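# Park the bicycle in the floor rack, kickstand up

## Task

Get the bicycle into the floor stand so that one of its wheels sits in the slot, pushed near the slot's closed end, with the kickstand swung fully up. When you finish, the bike must be motionless, and nothing may touch it except the stand: no wall, furniture or loose item. The stand is loose on the floor, not anchored. If the bike topples or ends up leaning, the task fails.

## Robot and tools

ROBOT. TidyBot++: a base 0.54 m long, 0.50 m wide and 0.38 m tall on four driven casters, carrying a single seven-joint arm with a two-finger gripper. The shoulder sits 0.12 m ahead of the base centre and 0.68 m above the floor. The upper arm is 0.42 m, the forearm 0.31 m, and the wrist-to-hand-point length 0.31 m. At the start the arm is folded with the hand pointing down; the wrist pokes up to 0.08 m past the base front, and the elbow can be up to 1.15 m high. Two cameras: base_camera is fixed on the base and looks forward and down; wrist_camera is a fisheye that looks along the hand.

FRAMES. Base frame, in metres: origin on the floor below the base centre, x forward, y left, z up. hand_pose and hand_target are reported in it; the hand point lies midway between the finger pads, the hand's z axis runs out along the fingers, and the fingers close along its y axis. The odometry frame is where the base frame was when the scene began. base_odometry counts wheel rotation, so slip shows up as travel; heading is in radians, left positive, -3.142 to 3.142. base_tilt is in degrees, forward and right positive.

move. One action per call, made of any of base, joints, target, plus optional speeds; cameras and blocking are not part of the action. Motions start together and may finish at different times.
- base: an object of relative offsets from where the base is now, along its axes at the start of the command. translate_m: metres, forward positive, -2 to 2. strafe_m: metres, left positive, -2 to 2. rotate_rad: radians, counter-clockwise from above positive, -6.3 to 6.3. translate and strafe together drive a straight line to that point.
- joints: an object of absolute targets by name, radians. joint_1_rad any angle (positive is clockwise seen from above, the reverse of rotate_rad); joint_2_rad -2.249 to 2.249 (0 = upper arm vertical, positive leans forward); joint_3_rad any angle; joint_4_rad -2.579 to 2.579 (0 = straight, negative bends forward with joint_3 at 3.14); joint_5_rad any angle; joint_6_rad -2.099 to 2.099 (negative bends the hand forward with joint_3 at 3.14 and joint_5 at 0); joint_7_rad any angle (with the hand down, positive turns counter-clockwise; at 1.57 the fingers open left and right). Unlimited joints take the short way round, so move them in steps below half a turn. gripper_pos is absolute, 0 fully open to 1 fully closed; pad gap is roughly 85 x (1 - gripper_pos) mm. Done tolerances: 0.039 rad for joints 1-4, 0.095 for 5-7, 0.03 for the gripper.
- target: a single list of seven numbers [x, y, z, qw, qx, qy, qz], an absolute pose of the hand point in the base frame, metres then unit quaternion. Alongside it, joints may hold only gripper_pos. The controller chooses the joint angles itself; the elbow may swing. Expect to land within about 3 cm; to fix it, add (wanted position minus read hand_pose) to your previous target. To hold still, resend hand_target, not hand_pose. Low, forward-pointing poses just in front of the base are unreliable and can hit the base.
- speeds: caps for this action only. translate_m and strafe_m 0.05 to 0.5 m/s (give one key when both are used), rotate_rad 0.1 to 1.57 rad/s.
- cameras: list of base_camera, wrist_camera or all; [] for none. blocking: true (default) waits until everything rests; false returns after about 0.5 s while motion continues.
No action runs over 15 s; a base move times out after 14 s.

wait: seconds from 0 to 10, plus cameras; returns state and images. stop: brakes all your running motions. zoom_image: camera name and region [x0, y0, x1, y1] in pixels from the top-left corner, no larger than 504 by 504. finished_scene: scene = the current scene number; it cannot be undone, and the goal must hold without the robot.

RESULTS. move reads done or the worst status. base_status, joint_status and hand_status use: moving, done, off_target (resting away from target, possibly still pushing), contact_stop, time_out, not_followed (a check withheld targets; see 'joint command not followed' or 'pose unreachable', with 'cause:' for self-collision), stopped, torque_fault, limit_stop_at_motor_heat. Base done means the wheels turned enough, even if it slipped or was blocked. motor_effort is percent of maximum, with the last action's peak in brackets. Also: joint_positions, Motor temperatures, hand_pose, hand_target, pictures (image order), earlier move, on_its_own, ARM HIT, MOTOR HOT. If a call is refused or an unrequested stop (contact_stop, time_out, torque fault) appears, the remaining move, wait and finished_scene calls of that reply are skipped.

CAUTIONS. The bike can topple; support it while working and release it only when it is upright and still. The rack slides, so do not shove it. Grip gently, avoid twisting or yanking the gripper, and do not squeeze parts still resting on something. The robot can tip if the raised arm catches while the base moves, or if the arm reaches far or swings sideways when extended; backing off or retracting the arm rights it. The arm does not avoid obstacles and keeps pushing. Hard hits cause torque faults (arm frozen 10 s). Held loads make the arm sag. Long stretched or loaded holds heat motors; at 75 °C the arm goes limp for 30-60 s. Images are ground truth when readings disagree.

Each tool is called after "Emit:" as a command line: name --argument value for each argument, lists and objects as JSON in quotes; but a table of rows of numbers goes row by row, as --pt "numbers of a row", without its own name.

## Session

Emit:
move

Scene clock: 0.00 s.
Motor temperatures (°C): [25 27 23 27 34 38 31]
base_odometry: x=+0.000 y=+0.000 heading=+0.000
base_tilt: forward=+0.2 right=+0.0
base_status: not commanded
joint_positions: joint_1_rad=+0.000 joint_2_rad=-0.366 joint_3_rad=+3.111 joint_4_rad=-2.541 joint_5_rad=+0.018 joint_6_rad=-0.847 joint_7_rad=+1.539 gripper_pos=+0.000
joint_status: not commanded
motor_effort: joint_1_rad=+1 joint_2_rad=-1 joint_3_rad=+0 joint_4_rad=+15 joint_5_rad=+1 joint_6_rad=+1 joint_7_rad=+1
hand_pose: x=+0.2640 y=+0.0002 z=+0.5870 quat_wxyz=(+0.011, +0.998, +0.004, +0.060) (m; base frame)
hand_target: x=+0.2640 y=+0.0002 z=+0.5870 quat_wxyz=(+0.011, +0.998, +0.004, +0.060) (m; base frame)
hand_status: not commanded
pictures: base_camera, wrist_camera

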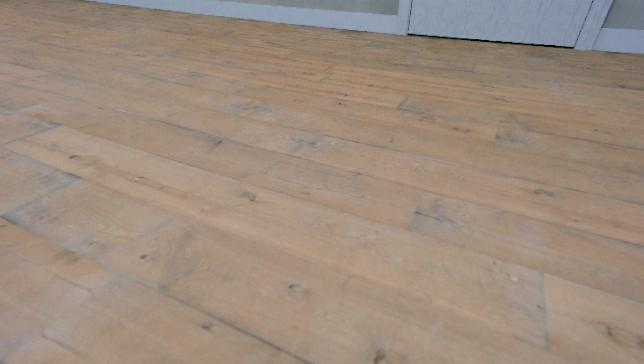

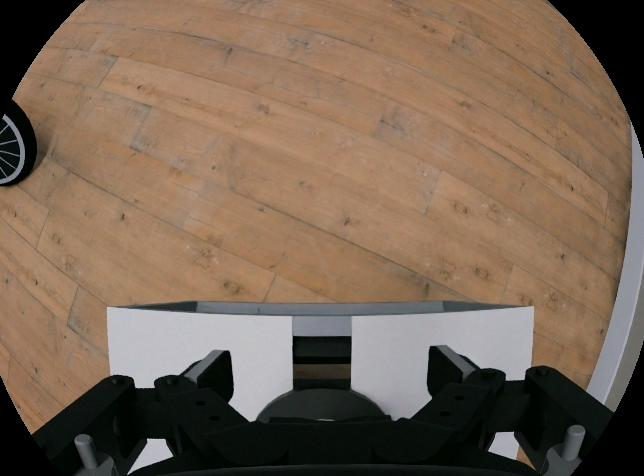

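Emit:
move --joints '{"joint_6_rad": 0.35, "joint_1_rad": -0.9}' --cameras '["wrist_camera"]'

Emit:
move --joints '{"joint_1_rad": -2.2}' --cameras '["wrist_camera"]'

Emit:
move --joints '{"joint_1_rad": 2.7}' --cameras '["wrist_camera"]'

Emit:
move --joints '{"joint_1_rad": 1.0}' --cameras '["wrist_camera"]'

Scene clock: 2.87 s.
Motor temperatures (°C): [25 27 23 27 34 38 31]
move: done
base_odometry: x=+0.000 y=+0.000 heading=+0.000
base_tilt: forward=+0.2 right=+0.0
base_status: not commanded
joint_positions: joint_1_rad=-0.883 joint_2_rad=-0.366 joint_3_rad=+3.111 joint_4_rad=-2.541 joint_5_rad=+0.018 joint_6_rad=+0.268 joint_7_rad=+1.539 gripper_pos=+0.000
joint_status: all done
motor_effort: joint_1_rad=+1(2) joint_2_rad=-4(5) joint_3_rad=+1(1) joint_4_rad=+19(20) joint_5_rad=+1(2) joint_6_rad=+8(9) joint_7_rad=+1(1)
hand_pose: x=+0.3619 y=+0.3199 z=+0.7933 quat_wxyz=(-0.256, +0.733, +0.358, +0.519) (m; base frame)
hand_target: x=+0.3604 y=+0.3303 z=+0.8177 quat_wxyz=(-0.276, +0.708, +0.353, +0.546) (m; base frame)
hand_status: not commanded
pictures: wrist_camera
camera_calibration:
wrist_camera: T_world_to_cam=[[0.810313, -0.583337, -0.0557805, -0.052367], [-0.24385, -0.249106, -0.937274, 0.961207], [0.532851, 0.773088, -0.3441, -0.0326597], [0, 0, 0, 1]] pos_world=[0.294226, 0.234144, 0.886756]

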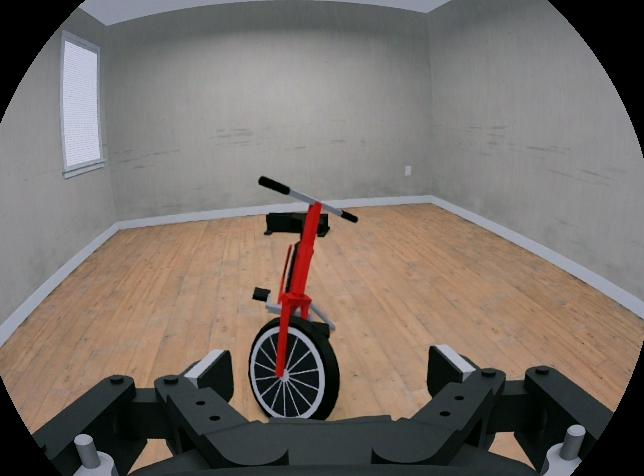

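Scene clock: 5.43 s.
Motor temperatures (°C): [25 27 23 27 34 38 31]
move: done
base_odometry: x=+0.000 y=+0.000 heading=+0.000
base_tilt: forward=+0.2 right=+0.0
base_status: not commanded
joint_positions: joint_1_rad=-2.183 joint_2_rad=-0.366 joint_3_rad=+3.111 joint_4_rad=-2.541 joint_5_rad=+0.018 joint_6_rad=+0.271 joint_7_rad=+1.539 gripper_pos=+0.000
joint_status: all done
motor_effort: joint_1_rad=+1(2) joint_2_rad=-5(5) joint_3_rad=+1(1) joint_4_rad=+19(20) joint_5_rad=+1(2) joint_6_rad=+8(8) joint_7_rad=+1(1)
hand_pose: x=-0.1244 y=+0.3199 z=+0.7941 quat_wxyz=(-0.519, +0.367, +0.727, +0.259) (m; base frame)
hand_target: x=-0.1347 y=+0.3210 z=+0.8177 quat_wxyz=(-0.550, +0.349, +0.710, +0.267) (m; base frame)
hand_status: not commanded
pictures: wrist_camera
camera_calibration:
wrist_camera: T_world_to_cam=[[0.778857, 0.624723, -0.0557108, -0.0487101], [0.173189, -0.299587, -0.938218, 0.912148], [-0.602816, 0.721089, -0.34153, 0.100081], [0, 0, 0, 1]] pos_world=[-0.0597057, 0.231531, 0.887261]

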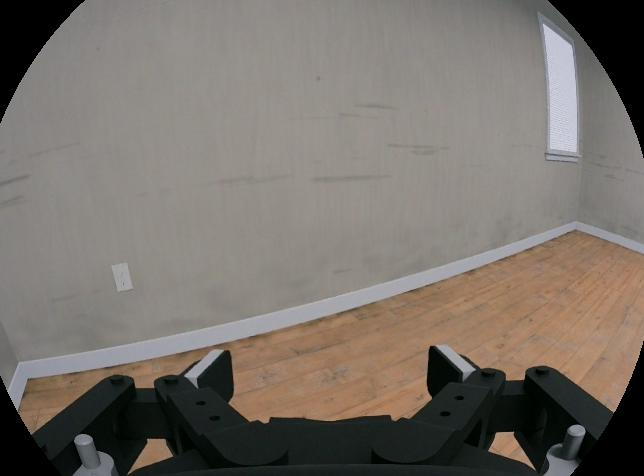

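Scene clock: 8.07 s.
Motor temperatures (°C): [25 27 23 27 34 38 31]
move: done
base_odometry: x=+0.000 y=+0.000 heading=+0.000
base_tilt: forward=+0.2 right=+0.0
base_status: not commanded
joint_positions: joint_1_rad=-3.566 joint_2_rad=-0.366 joint_3_rad=+3.111 joint_4_rad=-2.541 joint_5_rad=+0.018 joint_6_rad=+0.271 joint_7_rad=+1.539 gripper_pos=+0.000
joint_status: all done
motor_effort: joint_1_rad=+1(2) joint_2_rad=-5(5) joint_3_rad=+1(1) joint_4_rad=+19(20) joint_5_rad=+1(2) joint_6_rad=+8(9) joint_7_rad=+1(1)
hand_pose: x=-0.2408 y=-0.1795 z=+0.7943 quat_wxyz=(-0.565, -0.181, +0.794, -0.132) (m; base frame)
hand_target: x=-0.2436 y=-0.1894 z=+0.8177 quat_wxyz=(-0.594, -0.183, +0.769, -0.145) (m; base frame)
hand_status: not commanded
pictures: wrist_camera
camera_calibration:
wrist_camera: T_world_to_cam=[[-0.468496, 0.881708, -0.0557, 0.0997114], [0.326276, 0.114088, -0.938364, 0.894019], [-0.821008, -0.457794, -0.34113, 0.125672], [0, 0, 0, 1]] pos_world=[-0.141805, -0.132382, 0.88734]

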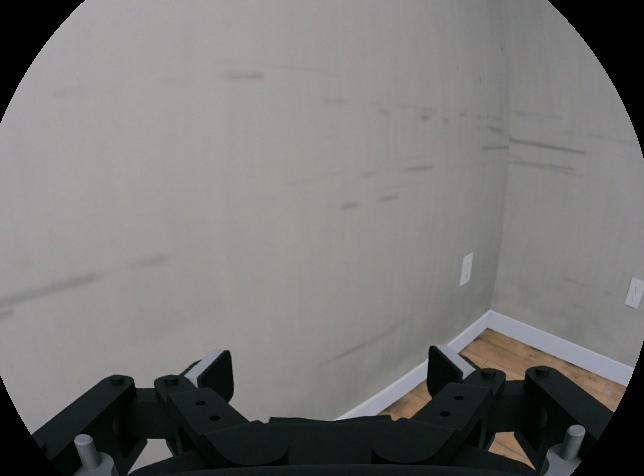

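Scene clock: 10.97 s.
Motor temperatures (°C): [25 27 23 27 34 38 31]
move: done
base_odometry: x=+0.000 y=+0.000 heading=+0.000
base_tilt: forward=+0.2 right=+0.0
base_status: not commanded
joint_positions: joint_1_rad=-5.266 joint_2_rad=-0.366 joint_3_rad=+3.111 joint_4_rad=-2.541 joint_5_rad=+0.018 joint_6_rad=+0.272 joint_7_rad=+1.539 gripper_pos=+0.000
joint_status: all done
motor_effort: joint_1_rad=+1(2) joint_2_rad=-5(5) joint_3_rad=+1(1) joint_4_rad=+19(20) joint_5_rad=+2(2) joint_6_rad=+8(8) joint_7_rad=+1(1)
hand_pose: x=+0.3433 y=-0.3337 z=+0.7943 quat_wxyz=(-0.274, -0.716, +0.388, -0.512) (m; base frame)
hand_target: x=+0.3535 y=-0.3352 z=+0.8177 quat_wxyz=(-0.283, -0.699, +0.370, -0.542) (m; base frame)
hand_status: not commanded
pictures: wrist_camera
camera_calibration:
wrist_camera: T_world_to_cam=[[-0.813958, -0.578248, -0.0556937, 0.140814], [-0.155065, 0.308659, -0.938448, 0.951349], [0.559846, -0.755221, -0.340902, -0.0388639], [0, 0, 0, 1]] pos_world=[0.283895, -0.241568, 0.887385]

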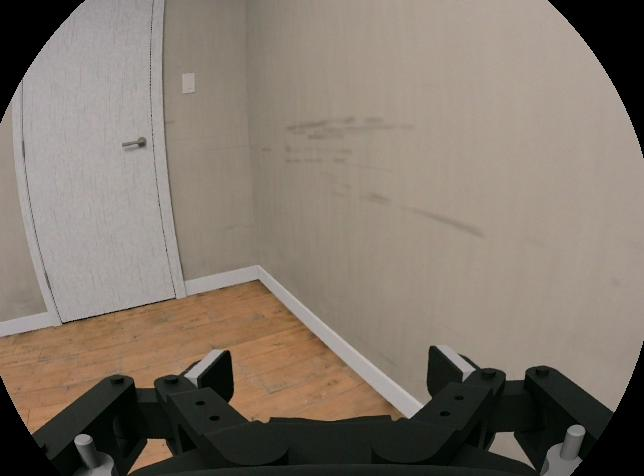

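Emit:
move --joints '{"joint_1_rad": -0.5, "joint_6_rad": 0.5}' --cameras '["wrist_camera"]'

Emit:
zoom_image --camera "wrist_camera" --region '[60, 120, 380, 420]'

Scene clock: 13.80 s.
Motor temperatures (°C): [25 27 23 27 34 38 31]
move: done
base_odometry: x=+0.000 y=+0.000 heading=+0.000
base_tilt: forward=+0.3 right=+0.0
base_status: not commanded
joint_positions: joint_1_rad=-6.766 joint_2_rad=-0.366 joint_3_rad=+3.111 joint_4_rad=-2.541 joint_5_rad=+0.018 joint_6_rad=+0.419 joint_7_rad=+1.539 gripper_pos=+0.000
joint_status: all done
motor_effort: joint_1_rad=+1(2) joint_2_rad=-4(5) joint_3_rad=+0(1) joint_4_rad=+20(20) joint_5_rad=+1(2) joint_6_rad=+8(9) joint_7_rad=+1(1)
hand_pose: x=+0.4773 y=+0.2070 z=+0.8387 quat_wxyz=(+0.165, -0.744, -0.194, -0.617) (m; base frame)
hand_target: x=+0.4765 y=+0.2155 z=+0.8636 quat_wxyz=(+0.179, -0.717, -0.195, -0.645) (m; base frame)
hand_status: not commanded
pictures: wrist_camera
camera_calibration:
wrist_camera: T_world_to_cam=[[0.529268, -0.846917, -0.0510533, -0.0244448], [-0.195728, -0.0633252, -0.978611, 0.976929], [0.82557, 0.52794, -0.199282, -0.201667], [0, 0, 0, 1]] pos_world=[0.370641, 0.14763, 0.914597]

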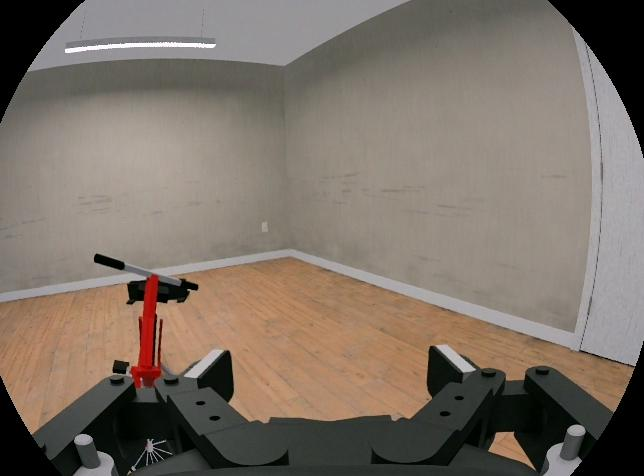

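Scaled by 1.575.

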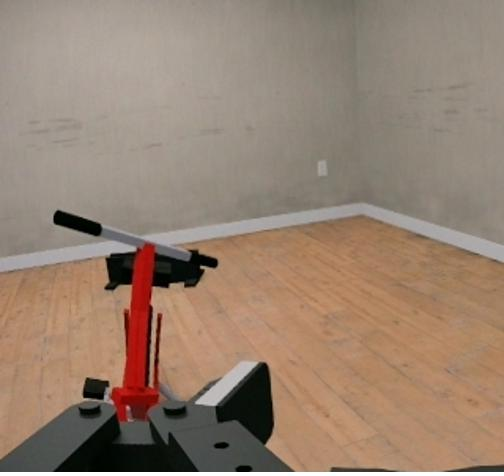

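Emit:
move --base '{"rotate_rad": 0.9}' --joints '{"joint_1_rad": 0, "joint_2_rad": 0, "joint_4_rad": -1.8, "joint_6_rad": -0.2}'

Emit:
zoom_image --camera "base_camera" --region '[160, 0, 480, 300]'

Scene clock: 16.40 s.
Motor temperatures (°C): [25 27 23 27 34 38 31]
move: done
base_odometry: x=+0.000 y=+0.000 heading=+0.899
base_tilt: forward=+0.2 right=+0.0
base_status: done
joint_positions: joint_1_rad=-6.298 joint_2_rad=-0.025 joint_3_rad=+3.111 joint_4_rad=-1.815 joint_5_rad=+0.018 joint_6_rad=-0.135 joint_7_rad=+1.539 gripper_pos=+0.000
joint_status: all done
motor_effort: joint_1_rad=+1(3) joint_2_rad=-19(21) joint_3_rad=+0(2) joint_4_rad=+21(22) joint_5_rad=+2(2) joint_6_rad=+8(10) joint_7_rad=+1(1)
hand_pose: x=+0.7065 y=+0.0274 z=+0.9261 quat_wxyz=(+0.016, -0.820, -0.012, -0.571) (m; base frame)
hand_target: x=+0.7076 y=+0.0180 z=+0.9016 quat_wxyz=(+0.010, -0.841, -0.006, -0.540) (m; base frame)
hand_status: not commanded
pictures: base_camera, wrist_camera
camera_calibration:
wrist_camera: T_world_to_cam=[[0.0729213, -0.995314, -0.0635074, 0.0446327], [-0.364664, 0.0326591, -0.930566, 1.16817], [0.928279, 0.091017, -0.360574, -0.189843], [0, 0, 0, 1]] pos_world=[0.598964, 0.0235509, 1.02145]

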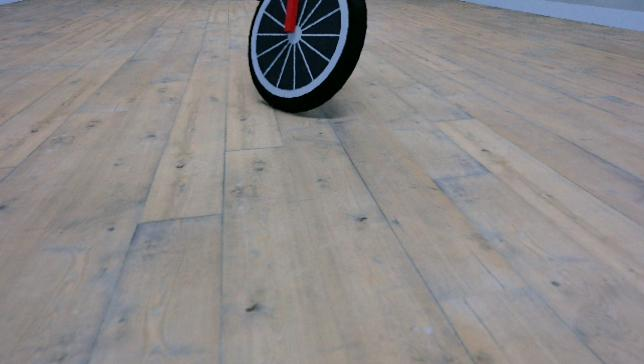

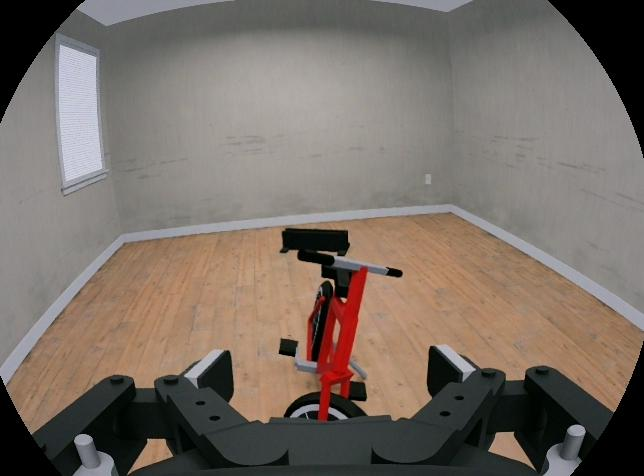

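Scaled by 1.575.

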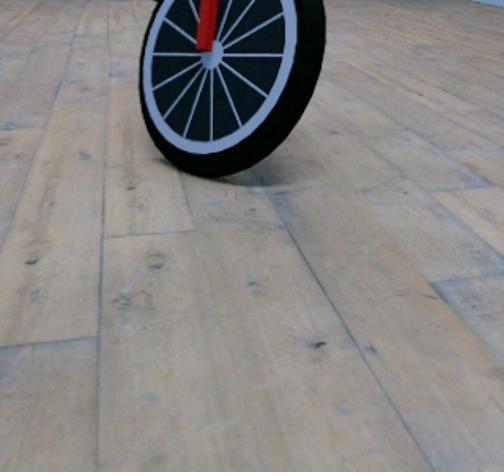

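Emit:
zoom_image --camera "wrist_camera" --region '[260, 200, 420, 320]'

Emit:
zoom_image --camera "wrist_camera" --region '[260, 300, 420, 430]'

Scaled by 3.150.

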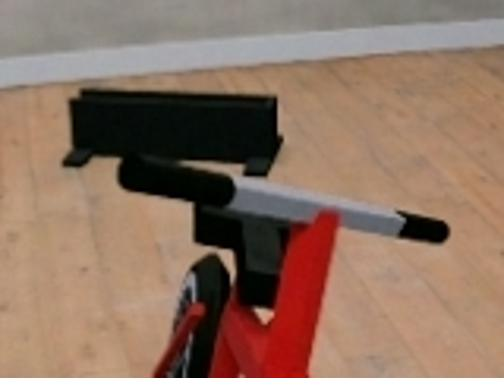

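Scaled by 3.150.

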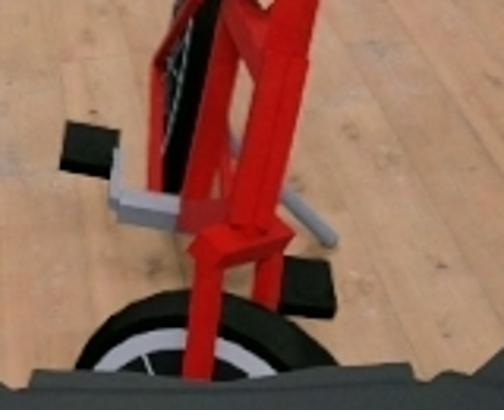

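Emit:
move --base '{"translate_m": 1.3, "strafe_m": -0.9, "rotate_rad": 0.9}'

Emit:
zoom_image --camera "wrist_camera" --region '[160, 160, 560, 440]'

Scene clock: 21.60 s.
Motor temperatures (°C): [25 27 23 27 34 38 31]
move: done
base_odometry: x=+1.514 y=+0.458 heading=+1.800
base_tilt: forward=+0.2 right=+0.0
base_status: done
joint_positions: joint_1_rad=-6.289 joint_2_rad=-0.019 joint_3_rad=+3.111 joint_4_rad=-1.813 joint_5_rad=+0.018 joint_6_rad=-0.138 joint_7_rad=+1.539 gripper_pos=+0.000
joint_status: not commanded
motor_effort: joint_1_rad=+1(3) joint_2_rad=-20(22) joint_3_rad=+0(3) joint_4_rad=+22(22) joint_5_rad=+0(2) joint_6_rad=+8(9) joint_7_rad=+1(1)
hand_pose: x=+0.7080 y=+0.0221 z=+0.9229 quat_wxyz=(+0.013, -0.822, -0.009, -0.569) (m; base frame)
hand_target: x=+0.7076 y=+0.0180 z=+0.9016 quat_wxyz=(+0.010, -0.841, -0.006, -0.540) (m; base frame)
hand_status: not commanded
pictures: base_camera, wrist_camera
camera_calibration:
wrist_camera: T_world_to_cam=[[0.0633884, -0.995944, -0.0638539, 0.0460819], [-0.370754, 0.0359029, -0.928037, 1.16789], [0.926565, 0.0825008, -0.366974, -0.184639], [0, 0, 0, 1]] pos_world=[0.601159, 0.0191972, 1.01903]

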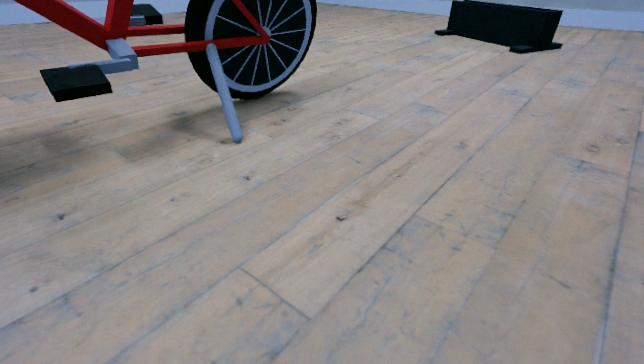

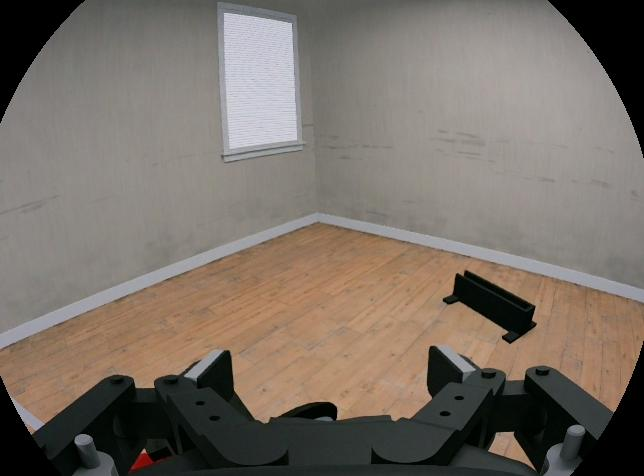

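Scaled by 1.260.

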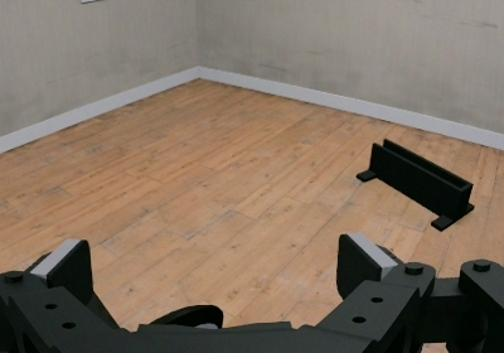

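Emit:
zoom_image --camera "wrist_camera" --region '[430, 255, 550, 355]'

Emit:
zoom_image --camera "base_camera" --region '[0, 0, 320, 180]'

Emit:
zoom_image --camera "base_camera" --region '[420, 0, 600, 80]'

Scaled by 4.200.

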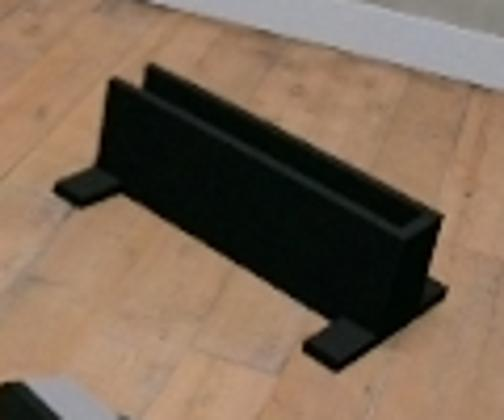

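Scaled by 1.575.

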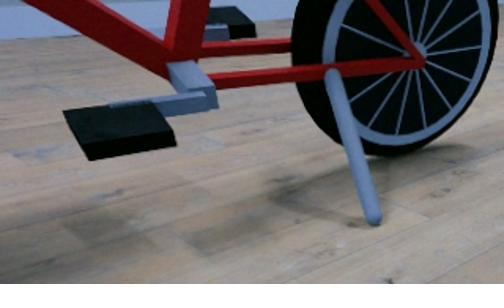

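Scaled by 2.800.

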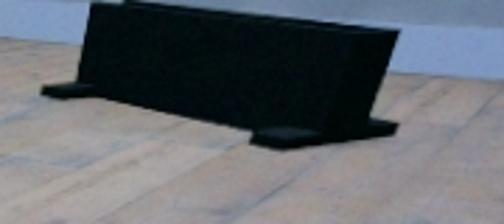

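Emit:
move --base '{"translate_m": -0.5, "strafe_m": -0.2, "rotate_rad": 0.6}' --joints '{"joint_2_rad": -0.3, "joint_4_rad": -2.3, "joint_6_rad": -0.1, "joint_1_rad": -0.1}'

Emit:
zoom_image --camera "wrist_camera" --region '[160, 160, 480, 440]'

Scene clock: 25.93 s.
Motor temperatures (°C): [25 27 23 27 34 38 31]
move: done
base_odometry: x=+1.822 y=+0.016 heading=+2.401
base_tilt: forward=+0.2 right=+0.0
base_status: done
joint_positions: joint_1_rad=-6.368 joint_2_rad=-0.293 joint_3_rad=+3.109 joint_4_rad=-2.289 joint_5_rad=+0.018 joint_6_rad=-0.138 joint_7_rad=+1.539 gripper_pos=+0.000
joint_status: all done
motor_effort: joint_1_rad=+1(3) joint_2_rad=-8(23) joint_3_rad=+0(3) joint_4_rad=+20(22) joint_5_rad=+1(2) joint_6_rad=+7(8) joint_7_rad=+1(1)
hand_pose: x=+0.5436 y=+0.0510 z=+0.7886 quat_wxyz=(+0.026, -0.874, -0.046, -0.482) (m; base frame)
hand_target: x=+0.5451 y=+0.0570 z=+0.7957 quat_wxyz=(+0.031, -0.866, -0.052, -0.497) (m; base frame)
hand_status: not commanded
pictures: base_camera, wrist_camera
camera_calibration:
wrist_camera: T_world_to_cam=[[0.128935, -0.989886, -0.0591675, 0.03706], [-0.549199, -0.0216, -0.835413, 1.00816], [0.825686, 0.140208, -0.546429, 0.109442], [0, 0, 0, 1]] pos_world=[0.458538, 0.0431168, 0.904226]

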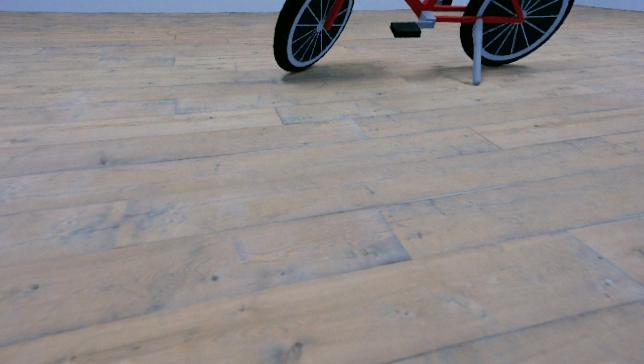

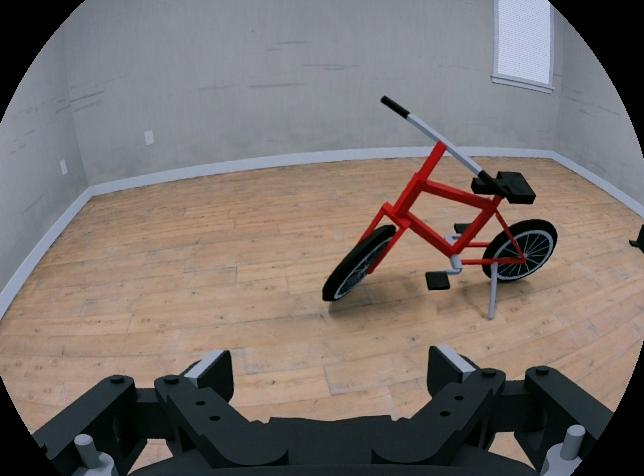

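Scaled by 1.575.

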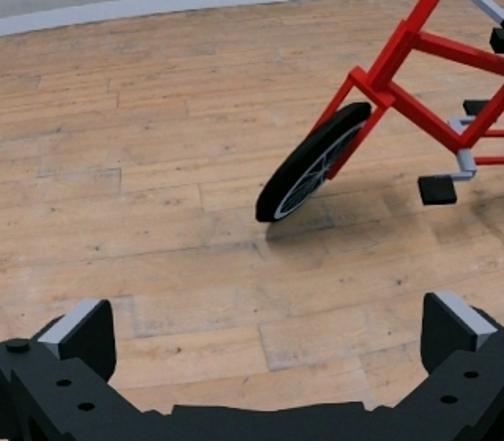

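Emit:
zoom_image --camera "wrist_camera" --region '[310, 80, 570, 330]'

Scaled by 1.938.

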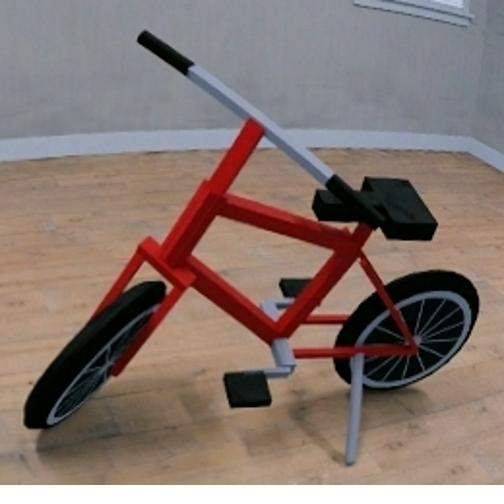

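Emit:
move --base '{"translate_m": 0.668, "strafe_m": -1.665, "rotate_rad": 1.03}' --joints '{"joint_1_rad": 0.0}'

Scene clock: 34.33 s.
Motor temperatures (°C): [25 27 23 27 34 38 31]
move: done
base_odometry: x=+2.453 y=+1.696 heading=-2.852
base_tilt: forward=+0.2 right=+0.0
base_status: done
joint_positions: joint_1_rad=-6.294 joint_2_rad=-0.293 joint_3_rad=+3.109 joint_4_rad=-2.289 joint_5_rad=+0.018 joint_6_rad=-0.138 joint_7_rad=+1.539 gripper_pos=+0.000
joint_status: all done
motor_effort: joint_1_rad=+1(2) joint_2_rad=-8(10) joint_3_rad=+0(2) joint_4_rad=+20(21) joint_5_rad=+1(2) joint_6_rad=+7(8) joint_7_rad=+1(1)
hand_pose: x=+0.5462 y=+0.0195 z=+0.7887 quat_wxyz=(+0.008, -0.876, -0.014, -0.483) (m; base frame)
hand_target: x=+0.5487 y=+0.0142 z=+0.7957 quat_wxyz=(+0.006, -0.867, -0.008, -0.498) (m; base frame)
hand_status: not commanded
pictures: base_camera, wrist_camera
camera_calibration:
wrist_camera: T_world_to_cam=[[0.0556691, -0.996695, -0.0591572, 0.0457713], [-0.549175, 0.0189159, -0.835493, 1.00818], [0.833851, 0.0789988, -0.546307, 0.108419], [0, 0, 0, 1]] pos_world=[0.460711, 0.0179845, 0.904262]

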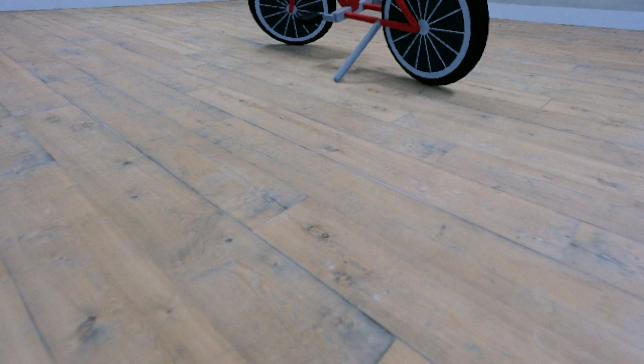

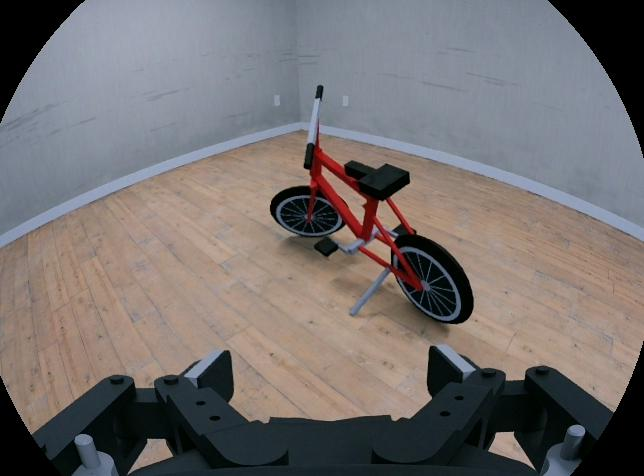

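Emit:
move --base '{"translate_m": -0.42, "strafe_m": -1.078}' --joints '{"joint_6_rad": -0.6}'

Scene clock: 38.23 s.
Motor temperatures (°C): [25 27 23 27 34 38 31]
move: done
base_odometry: x=+2.548 y=+2.849 heading=-2.853
base_tilt: forward=+0.2 right=+0.0
base_status: done
joint_positions: joint_1_rad=-6.294 joint_2_rad=-0.293 joint_3_rad=+3.109 joint_4_rad=-2.297 joint_5_rad=+0.018 joint_6_rad=-0.547 joint_7_rad=+1.539 gripper_pos=+0.000
joint_status: all done
motor_effort: joint_1_rad=+1(2) joint_2_rad=-6(9) joint_3_rad=+1(2) joint_4_rad=+19(20) joint_5_rad=+1(2) joint_6_rad=+4(8) joint_7_rad=+1(1)
hand_pose: x=+0.4556 y=+0.0127 z=+0.6942 quat_wxyz=(-0.001, -0.957, -0.012, -0.291) (m; base frame)
hand_target: x=+0.4406 y=+0.0075 z=+0.6861 quat_wxyz=(-0.003, -0.963, -0.006, -0.268) (m; base frame)
hand_status: not commanded
pictures: base_camera, wrist_camera
camera_calibration:
wrist_camera: T_world_to_cam=[[0.0209147, -0.998293, -0.0545305, 0.0510485], [-0.83997, 0.0120356, -0.542499, 0.808802], [0.54223, 0.0571502, -0.838284, 0.468694], [0, 0, 0, 1]] pos_world=[0.424162, 0.014441, 0.834458]

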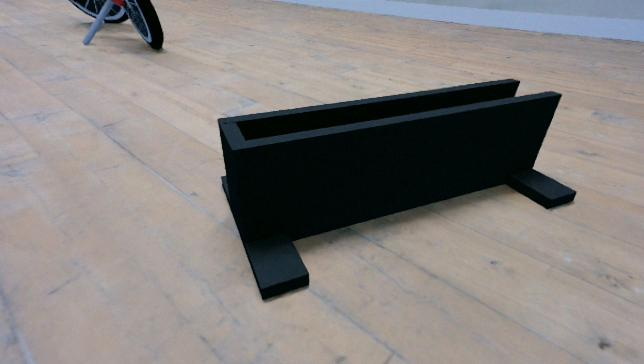

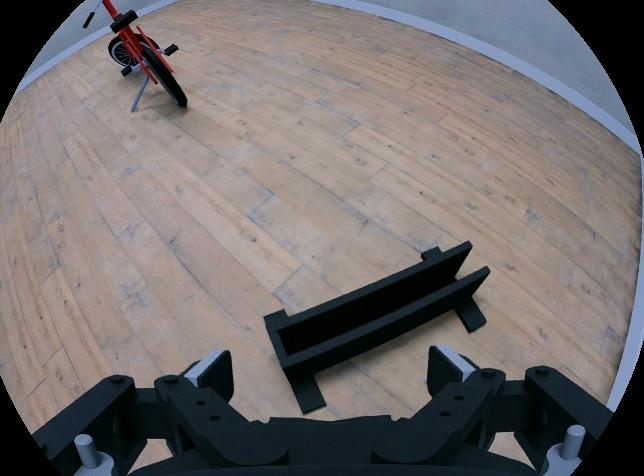

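Emit:
move --base '{"translate_m": 0.11, "strafe_m": -0.14}' --target '[0.575, 0.0, 0.30, 0, 0.838, -0.545, 0]'

Emit:
move --joints '{"gripper_pos": 0.5}'

Scene clock: 101.90 s.
Motor temperatures (°C): [25 27 23 27 34 38 31]
move: time_out
base_odometry: x=+2.404 y=+2.951 heading=-2.855
base_tilt: forward=+0.3 right=+0.0
base_status: translate_m time_out (by the wheels' count: +0.109 of +0.110); strafe_m time_out (by the wheels' count: -0.139 of -0.140)
joint_positions: joint_1_rad=-6.403 joint_2_rad=+0.983 joint_3_rad=+3.323 joint_4_rad=-1.833 joint_5_rad=-0.455 joint_6_rad=-0.441 joint_7_rad=+0.918 gripper_pos=+0.000
joint_status: not commanded
motor_effort: joint_1_rad=+1(2) joint_2_rad=-36(38) joint_3_rad=+1(2) joint_4_rad=+6(19) joint_5_rad=+0(2) joint_6_rad=-1(5) joint_7_rad=+1(1)
hand_pose: x=+0.5509 y=+0.0117 z=+0.3092 quat_wxyz=(-0.001, -0.862, +0.506, +0.038) (m; base frame)
hand_target: x=+0.5750 y=+0.0000 z=+0.3000 quat_wxyz=(+0.000, -0.838, +0.545, +0.000) (m; base frame)
hand_status: off_target (0.028 m and 6.8 deg from the pose sent, 0.412 m and 74.7 deg at the start)
pictures: base_camera, wrist_camera
camera_calibration:
wrist_camera: T_world_to_cam=[[-0.89177, -0.452419, -0.00791523, 0.509108], [-0.451518, 0.888577, 0.0810104, 0.26294], [-0.0296174, 0.0758166, -0.996682, 0.458193], [0, 0, 0, 1]] pos_world=[0.5863, -0.0380513, 0.439402]

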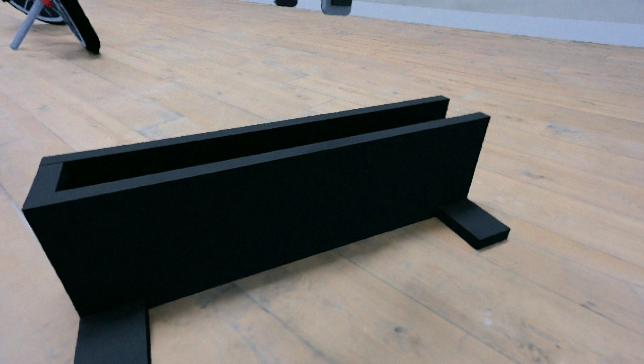

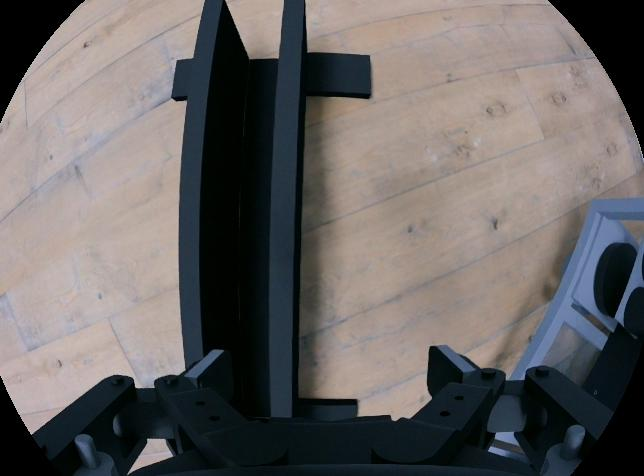

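not run: a stop that you did not command came earlier in this reply.

Emit:
move --joints '{"gripper_pos": 0.55}' --target '[0.602, 0.014, 0.25, 0, 0.838, -0.545, 0]' --cameras '["wrist_camera"]'

Scene clock: 103.60 s.
Motor temperatures (°C): [25 27 23 27 34 38 31]
move: off_target
base_odometry: x=+2.404 y=+2.951 heading=-2.855
base_tilt: forward=+0.3 right=+0.0
base_status: not commanded
joint_positions: joint_1_rad=-6.422 joint_2_rad=+1.121 joint_3_rad=+3.323 joint_4_rad=-1.695 joint_5_rad=-0.469 joint_6_rad=-0.437 joint_7_rad=+0.884 gripper_pos=+0.550
joint_status: all done
motor_effort: joint_1_rad=+1(1) joint_2_rad=-38(41) joint_3_rad=+2(2) joint_4_rad=+5(7) joint_5_rad=+1(2) joint_6_rad=-1(1) joint_7_rad=+1(1)
hand_pose: x=+0.5810 y=+0.0196 z=+0.2591 quat_wxyz=(-0.005, -0.860, +0.509, +0.034) (m; base frame)
hand_target: x=+0.6020 y=+0.0140 z=+0.2500 quat_wxyz=(+0.000, -0.838, +0.545, +0.000) (m; base frame)
hand_status: off_target (0.024 m and 6.2 deg from the pose sent, 0.078 m and 6.8 deg at the start)
pictures: wrist_camera
camera_calibration:
wrist_camera: T_world_to_cam=[[-0.894575, -0.446877, -0.00604789, 0.540084], [-0.446196, 0.892281, 0.0688776, 0.27356], [-0.0253834, 0.0643147, -0.997607, 0.406478], [0, 0, 0, 1]] pos_world=[0.615525, -0.0288838, 0.389929]

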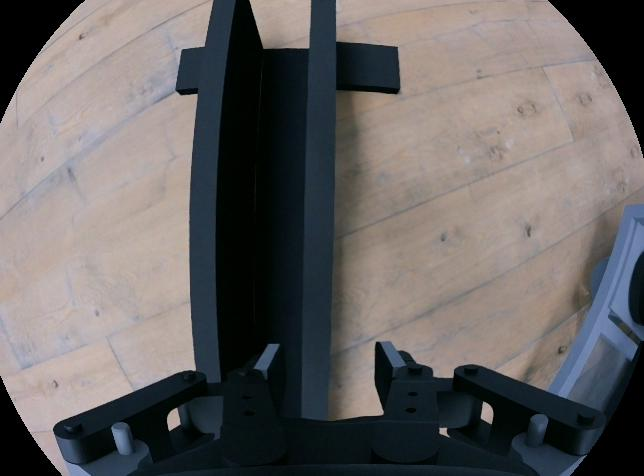

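Emit:
move --target '[0.606, 0.012, 0.185, 0, 0.838, -0.545, 0]' --cameras '["wrist_camera"]'

Scene clock: 108.60 s.
Motor temperatures (°C): [25 27 23 27 34 38 31]
move: off_target
base_odometry: x=+2.404 y=+2.951 heading=-2.855
base_tilt: forward=+0.3 right=+0.0
base_status: not commanded
joint_positions: joint_1_rad=-6.422 joint_2_rad=+1.273 joint_3_rad=+3.323 joint_4_rad=-1.605 joint_5_rad=-0.499 joint_6_rad=-0.376 joint_7_rad=+0.883 gripper_pos=+0.550
joint_status: not commanded
motor_effort: joint_1_rad=+1(1) joint_2_rad=-40(43) joint_3_rad=+2(2) joint_4_rad=+5(6) joint_5_rad=+1(2) joint_6_rad=-1(1) joint_7_rad=+1(1)
hand_pose: x=+0.5855 y=+0.0112 z=+0.1939 quat_wxyz=(-0.017, -0.856, +0.515, +0.027) (m; base frame)
hand_target: x=+0.6060 y=+0.0120 z=+0.1850 quat_wxyz=(+0.000, -0.838, +0.545, +0.000) (m; base frame)
hand_status: off_target (0.022 m and 5.5 deg from the pose sent, 0.079 m and 6.2 deg at the start)
pictures: wrist_camera
camera_calibration:
wrist_camera: T_world_to_cam=[[-0.900469, -0.434842, 0.00830113, 0.540496], [-0.434101, 0.899779, 0.0442179, 0.285143], [-0.026697, 0.0362133, -0.998987, 0.343435], [0, 0, 0, 1]] pos_world=[0.619649, -0.0339723, 0.325992]

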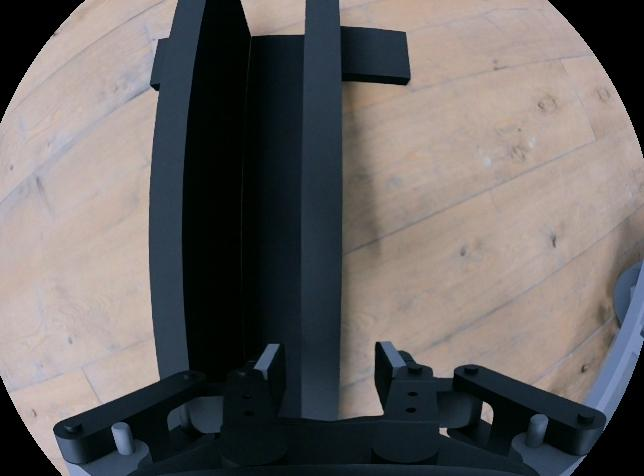

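Emit:
move --target '[0.604, 0.011, 0.115, 0, 0.838, -0.545, 0]' --cameras '["wrist_camera"]'

Scene clock: 110.13 s.
Motor temperatures (°C): [25 27 23 27 34 38 31]
move: off_target
base_odometry: x=+2.404 y=+2.951 heading=-2.855
base_tilt: forward=+0.3 right=+0.0
base_status: not commanded
joint_positions: joint_1_rad=-6.407 joint_2_rad=+1.434 joint_3_rad=+3.304 joint_4_rad=-1.495 joint_5_rad=-0.519 joint_6_rad=-0.320 joint_7_rad=+0.883 gripper_pos=+0.550
joint_status: not commanded
motor_effort: joint_1_rad=+1(1) joint_2_rad=-40(44) joint_3_rad=+2(2) joint_4_rad=+4(6) joint_5_rad=+1(2) joint_6_rad=-1(1) joint_7_rad=+1(1)
hand_pose: x=+0.5844 y=+0.0075 z=+0.1234 quat_wxyz=(-0.021, -0.854, +0.519, +0.025) (m; base frame)
hand_target: x=+0.6040 y=+0.0110 z=+0.1150 quat_wxyz=(+0.000, -0.838, +0.545, +0.000) (m; base frame)
hand_status: off_target (0.022 m and 5.1 deg from the pose sent, 0.081 m and 5.5 deg at the start)
pictures: wrist_camera
camera_calibration:
wrist_camera: T_world_to_cam=[[-0.904447, -0.426418, 0.0119973, 0.540318], [-0.425779, 0.904107, 0.0360972, 0.287315], [-0.0262393, 0.0275398, -0.999276, 0.273001], [0, 0, 0, 1]] pos_world=[0.618185, -0.0368807, 0.25595]

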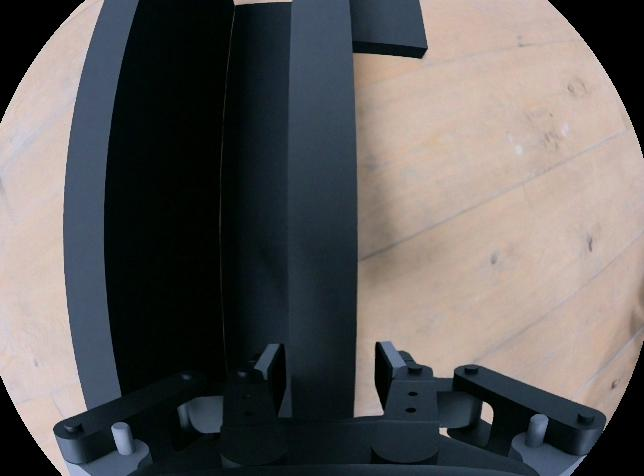

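Emit:
move --joints '{"gripper_pos": 1.0}' --cameras '["wrist_camera"]'

Emit:
move --target '[0.604, 0.011, 0.165, 0, 0.838, -0.545, 0]'

Scene clock: 111.17 s.
Motor temperatures (°C): [25 27 23 27 34 38 31]
move: off_target
base_odometry: x=+2.404 y=+2.951 heading=-2.855
base_tilt: forward=+0.2 right=-0.1
base_status: not commanded
joint_positions: joint_1_rad=-6.404 joint_2_rad=+1.429 joint_3_rad=+3.299 joint_4_rad=-1.491 joint_5_rad=-0.525 joint_6_rad=-0.312 joint_7_rad=+0.883 gripper_pos=+0.805
joint_status: gripper_pos off_target (ended at +0.805, target +1.000)
motor_effort: joint_1_rad=+1(2) joint_2_rad=-39(42) joint_3_rad=+2(3) joint_4_rad=+4(7) joint_5_rad=+0(2) joint_6_rad=-1(2) joint_7_rad=+0(1)
hand_pose: x=+0.5914 y=+0.0092 z=+0.1253 quat_wxyz=(-0.015, -0.852, +0.523, +0.019) (m; base frame)
hand_target: x=+0.6040 y=+0.0110 z=+0.1150 quat_wxyz=(+0.000, -0.838, +0.545, +0.000) (m; base frame)
hand_status: not commanded
pictures: wrist_camera
camera_calibration:
wrist_camera: T_world_to_cam=[[-0.90773, -0.419535, -0.00409515, 0.551274], [-0.419434, 0.907192, 0.0328384, 0.285258], [-0.0100618, 0.031526, -0.999452, 0.265413], [0, 0, 0, 1]] pos_world=[0.622725, -0.0358726, 0.258158]

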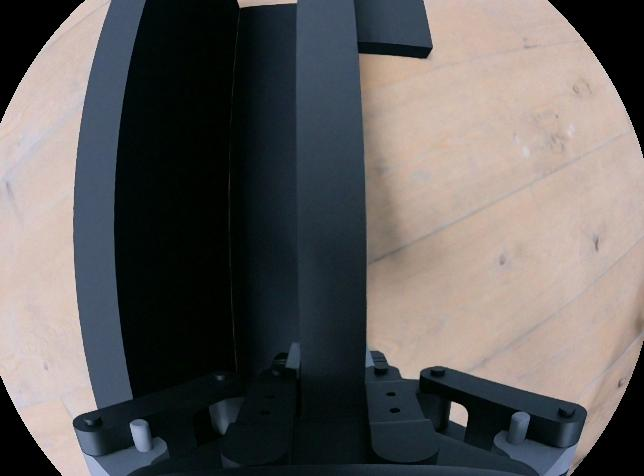

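Scene clock: 112.17 s.
Motor temperatures (°C): [25 27 23 27 34 38 31]
move: off_target
base_odometry: x=+2.404 y=+2.951 heading=-2.855
base_tilt: forward=+0.3 right=+0.0
base_status: not commanded
joint_positions: joint_1_rad=-6.404 joint_2_rad=+1.393 joint_3_rad=+3.299 joint_4_rad=-1.570 joint_5_rad=-0.525 joint_6_rad=-0.312 joint_7_rad=+0.883 gripper_pos=+0.805
joint_status: not commanded
motor_effort: joint_1_rad=+1(2) joint_2_rad=-49(49) joint_3_rad=+1(4) joint_4_rad=+5(6) joint_5_rad=+0(2) joint_6_rad=-1(2) joint_7_rad=+1(1)
hand_pose: x=+0.5634 y=+0.0067 z=+0.1386 quat_wxyz=(-0.027, -0.848, +0.527, +0.036) (m; base frame)
hand_target: x=+0.6040 y=+0.0110 z=+0.1650 quat_wxyz=(+0.000, -0.838, +0.545, +0.000) (m; base frame)
hand_status: off_target (0.049 m and 5.7 deg from the pose sent, 0.042 m and 4.1 deg at the start)
pictures: base_camera, wrist_camera
camera_calibration:
wrist_camera: T_world_to_cam=[[-0.912077, -0.408578, 0.0343524, 0.521852], [-0.406878, 0.912258, 0.0472845, 0.266204], [-0.0506577, 0.0291499, -0.998291, 0.301256], [0, 0, 0, 1]] pos_world=[0.599543, -0.0384112, 0.270227]

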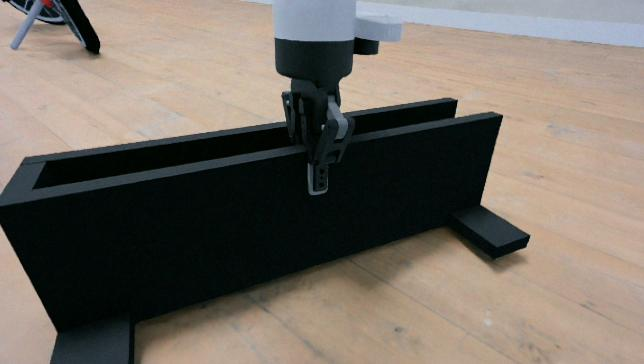

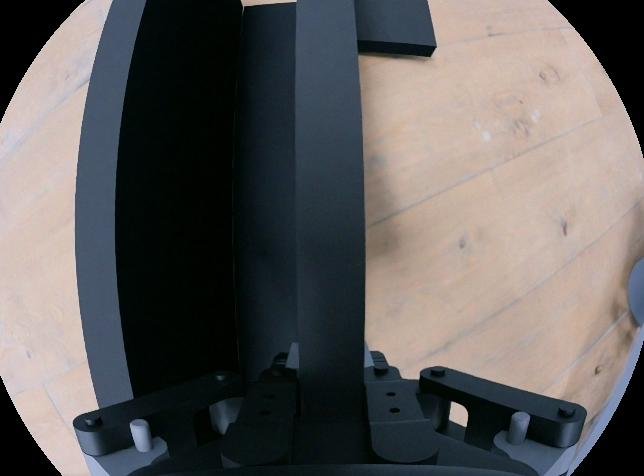

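Emit:
move --base '{"translate_m": 0.222, "strafe_m": 1.447}' --speeds '{"strafe_m": 0.3}'

Scene clock: 118.43 s.
Motor temperatures (°C): [25 28 23 27 34 38 31]
move: done
base_odometry: x=+2.601 y=+1.500 heading=-2.855
base_tilt: forward=+0.3 right=+0.0
base_status: done
joint_positions: joint_1_rad=-6.406 joint_2_rad=+1.392 joint_3_rad=+3.299 joint_4_rad=-1.571 joint_5_rad=-0.525 joint_6_rad=-0.312 joint_7_rad=+0.883 gripper_pos=+0.806
joint_status: not commanded
motor_effort: joint_1_rad=+1(4) joint_2_rad=-49(51) joint_3_rad=+2(4) joint_4_rad=+5(6) joint_5_rad=+0(2) joint_6_rad=-1(2) joint_7_rad=+1(1)
hand_pose: x=+0.5634 y=+0.0074 z=+0.1392 quat_wxyz=(-0.027, -0.849, +0.527, +0.036) (m; base frame)
hand_target: x=+0.6040 y=+0.0110 z=+0.1650 quat_wxyz=(+0.000, -0.838, +0.545, +0.000) (m; base frame)
hand_status: not commanded
pictures: base_camera, wrist_camera
camera_calibration:
wrist_camera: T_world_to_cam=[[-0.911586, -0.4097, 0.0339958, 0.521966], [-0.408011, 0.911751, 0.0472981, 0.266214], [-0.0503738, 0.0292456, -0.998302, 0.301681], [0, 0, 0, 1]] pos_world=[0.599632, -0.0376944, 0.270833]

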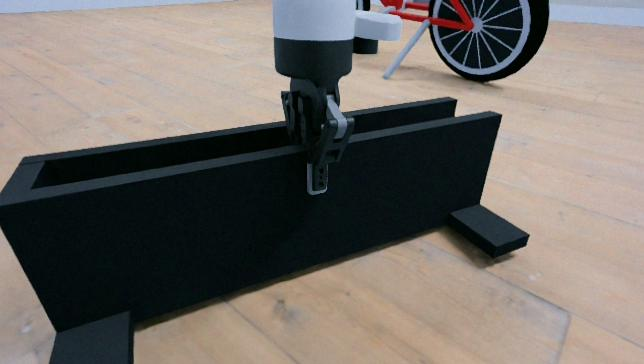

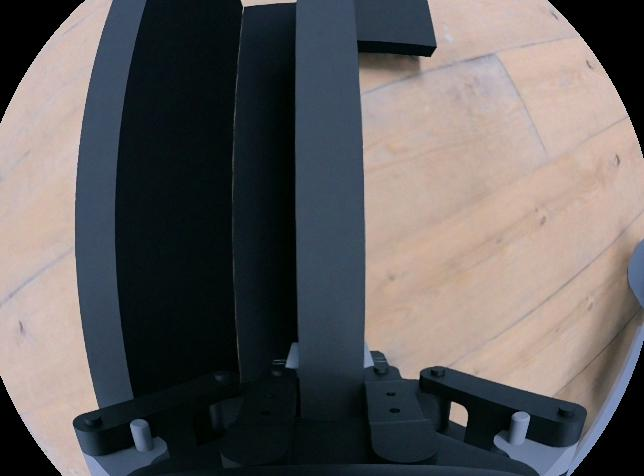

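Emit:
move --base '{"translate_m": 1.067, "strafe_m": 1.145, "rotate_rad": -0.645}' --speeds '{"strafe_m": 0.35, "rotate_rad": 0.4}' --cameras '["base_camera"]'

Scene clock: 126.00 s.
Motor temperatures (°C): [25 28 23 27 34 38 31]
move: done
base_odometry: x=+1.902 y=+0.100 heading=+2.783
base_tilt: forward=+0.3 right=+0.0
base_status: done
joint_positions: joint_1_rad=-6.406 joint_2_rad=+1.390 joint_3_rad=+3.298 joint_4_rad=-1.572 joint_5_rad=-0.525 joint_6_rad=-0.312 joint_7_rad=+0.883 gripper_pos=+0.806
joint_status: not commanded
motor_effort: joint_1_rad=+1(5) joint_2_rad=-49(51) joint_3_rad=+2(5) joint_4_rad=+4(6) joint_5_rad=+0(2) joint_6_rad=-1(3) joint_7_rad=+1(1)
hand_pose: x=+0.5633 y=+0.0079 z=+0.1398 quat_wxyz=(-0.027, -0.849, +0.527, +0.036) (m; base frame)
hand_target: x=+0.6040 y=+0.0110 z=+0.1650 quat_wxyz=(+0.000, -0.838, +0.545, +0.000) (m; base frame)
hand_status: not commanded
pictures: base_camera

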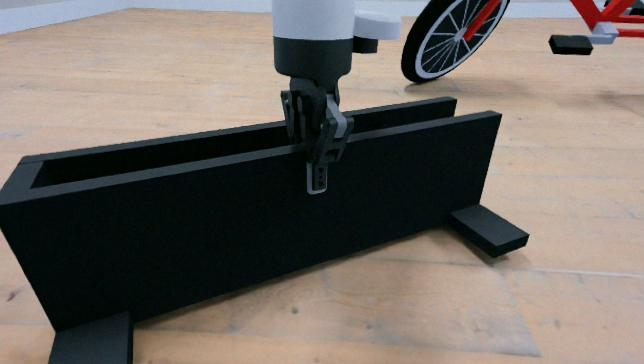

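Emit:
move --base '{"translate_m": 0.468, "strafe_m": 0.517, "rotate_rad": -0.383}' --speeds '{"strafe_m": 0.35, "rotate_rad": 0.4}' --cameras '["base_camera"]'

Scene clock: 129.20 s.
Motor temperatures (°C): [25 28 23 27 34 38 31]
move: done
base_odometry: x=+1.282 y=-0.220 heading=+2.400
base_tilt: forward=+0.2 right=+0.0
base_status: done
joint_positions: joint_1_rad=-6.405 joint_2_rad=+1.388 joint_3_rad=+3.298 joint_4_rad=-1.573 joint_5_rad=-0.525 joint_6_rad=-0.312 joint_7_rad=+0.883 gripper_pos=+0.806
joint_status: not commanded
motor_effort: joint_1_rad=+1(5) joint_2_rad=-49(51) joint_3_rad=+2(4) joint_4_rad=+5(6) joint_5_rad=+1(2) joint_6_rad=-1(3) joint_7_rad=+1(1)
hand_pose: x=+0.5636 y=+0.0075 z=+0.1406 quat_wxyz=(-0.026, -0.849, +0.527, +0.036) (m; base frame)
hand_target: x=+0.6040 y=+0.0110 z=+0.1650 quat_wxyz=(+0.000, -0.838, +0.545, +0.000) (m; base frame)
hand_status: not commanded
pictures: base_camera

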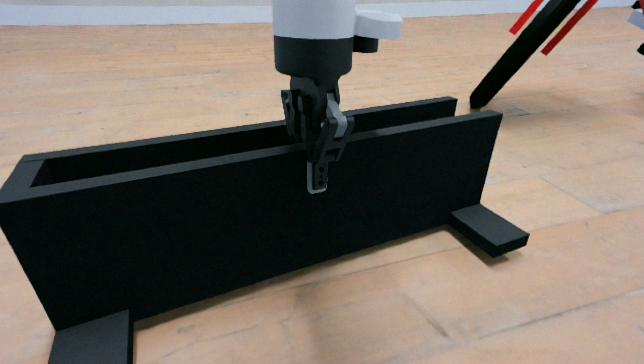

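Emit:
move --base '{"translate_m": 0.424, "strafe_m": 0.318, "rotate_rad": -0.217}' --speeds '{"strafe_m": 0.2, "rotate_rad": 0.3}' --cameras '["base_camera"]'

Scene clock: 132.90 s.
Motor temperatures (°C): [25 28 23 27 34 38 31]
move: done
base_odometry: x=+0.754 y=-0.168 heading=+2.182
base_tilt: forward=+0.2 right=+0.0
base_status: done
joint_positions: joint_1_rad=-6.401 joint_2_rad=+1.386 joint_3_rad=+3.298 joint_4_rad=-1.574 joint_5_rad=-0.525 joint_6_rad=-0.312 joint_7_rad=+0.883 gripper_pos=+0.806
joint_status: not commanded
motor_effort: joint_1_rad=+1(3) joint_2_rad=-49(51) joint_3_rad=+2(4) joint_4_rad=+5(7) joint_5_rad=+1(2) joint_6_rad=-1(3) joint_7_rad=+1(1)
hand_pose: x=+0.5641 y=+0.0055 z=+0.1415 quat_wxyz=(-0.026, -0.847, +0.529, +0.035) (m; base frame)
hand_target: x=+0.6040 y=+0.0110 z=+0.1650 quat_wxyz=(+0.000, -0.838, +0.545, +0.000) (m; base frame)
hand_status: not commanded
pictures: base_camera

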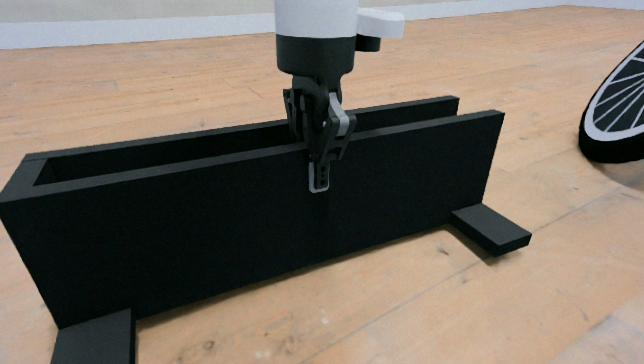

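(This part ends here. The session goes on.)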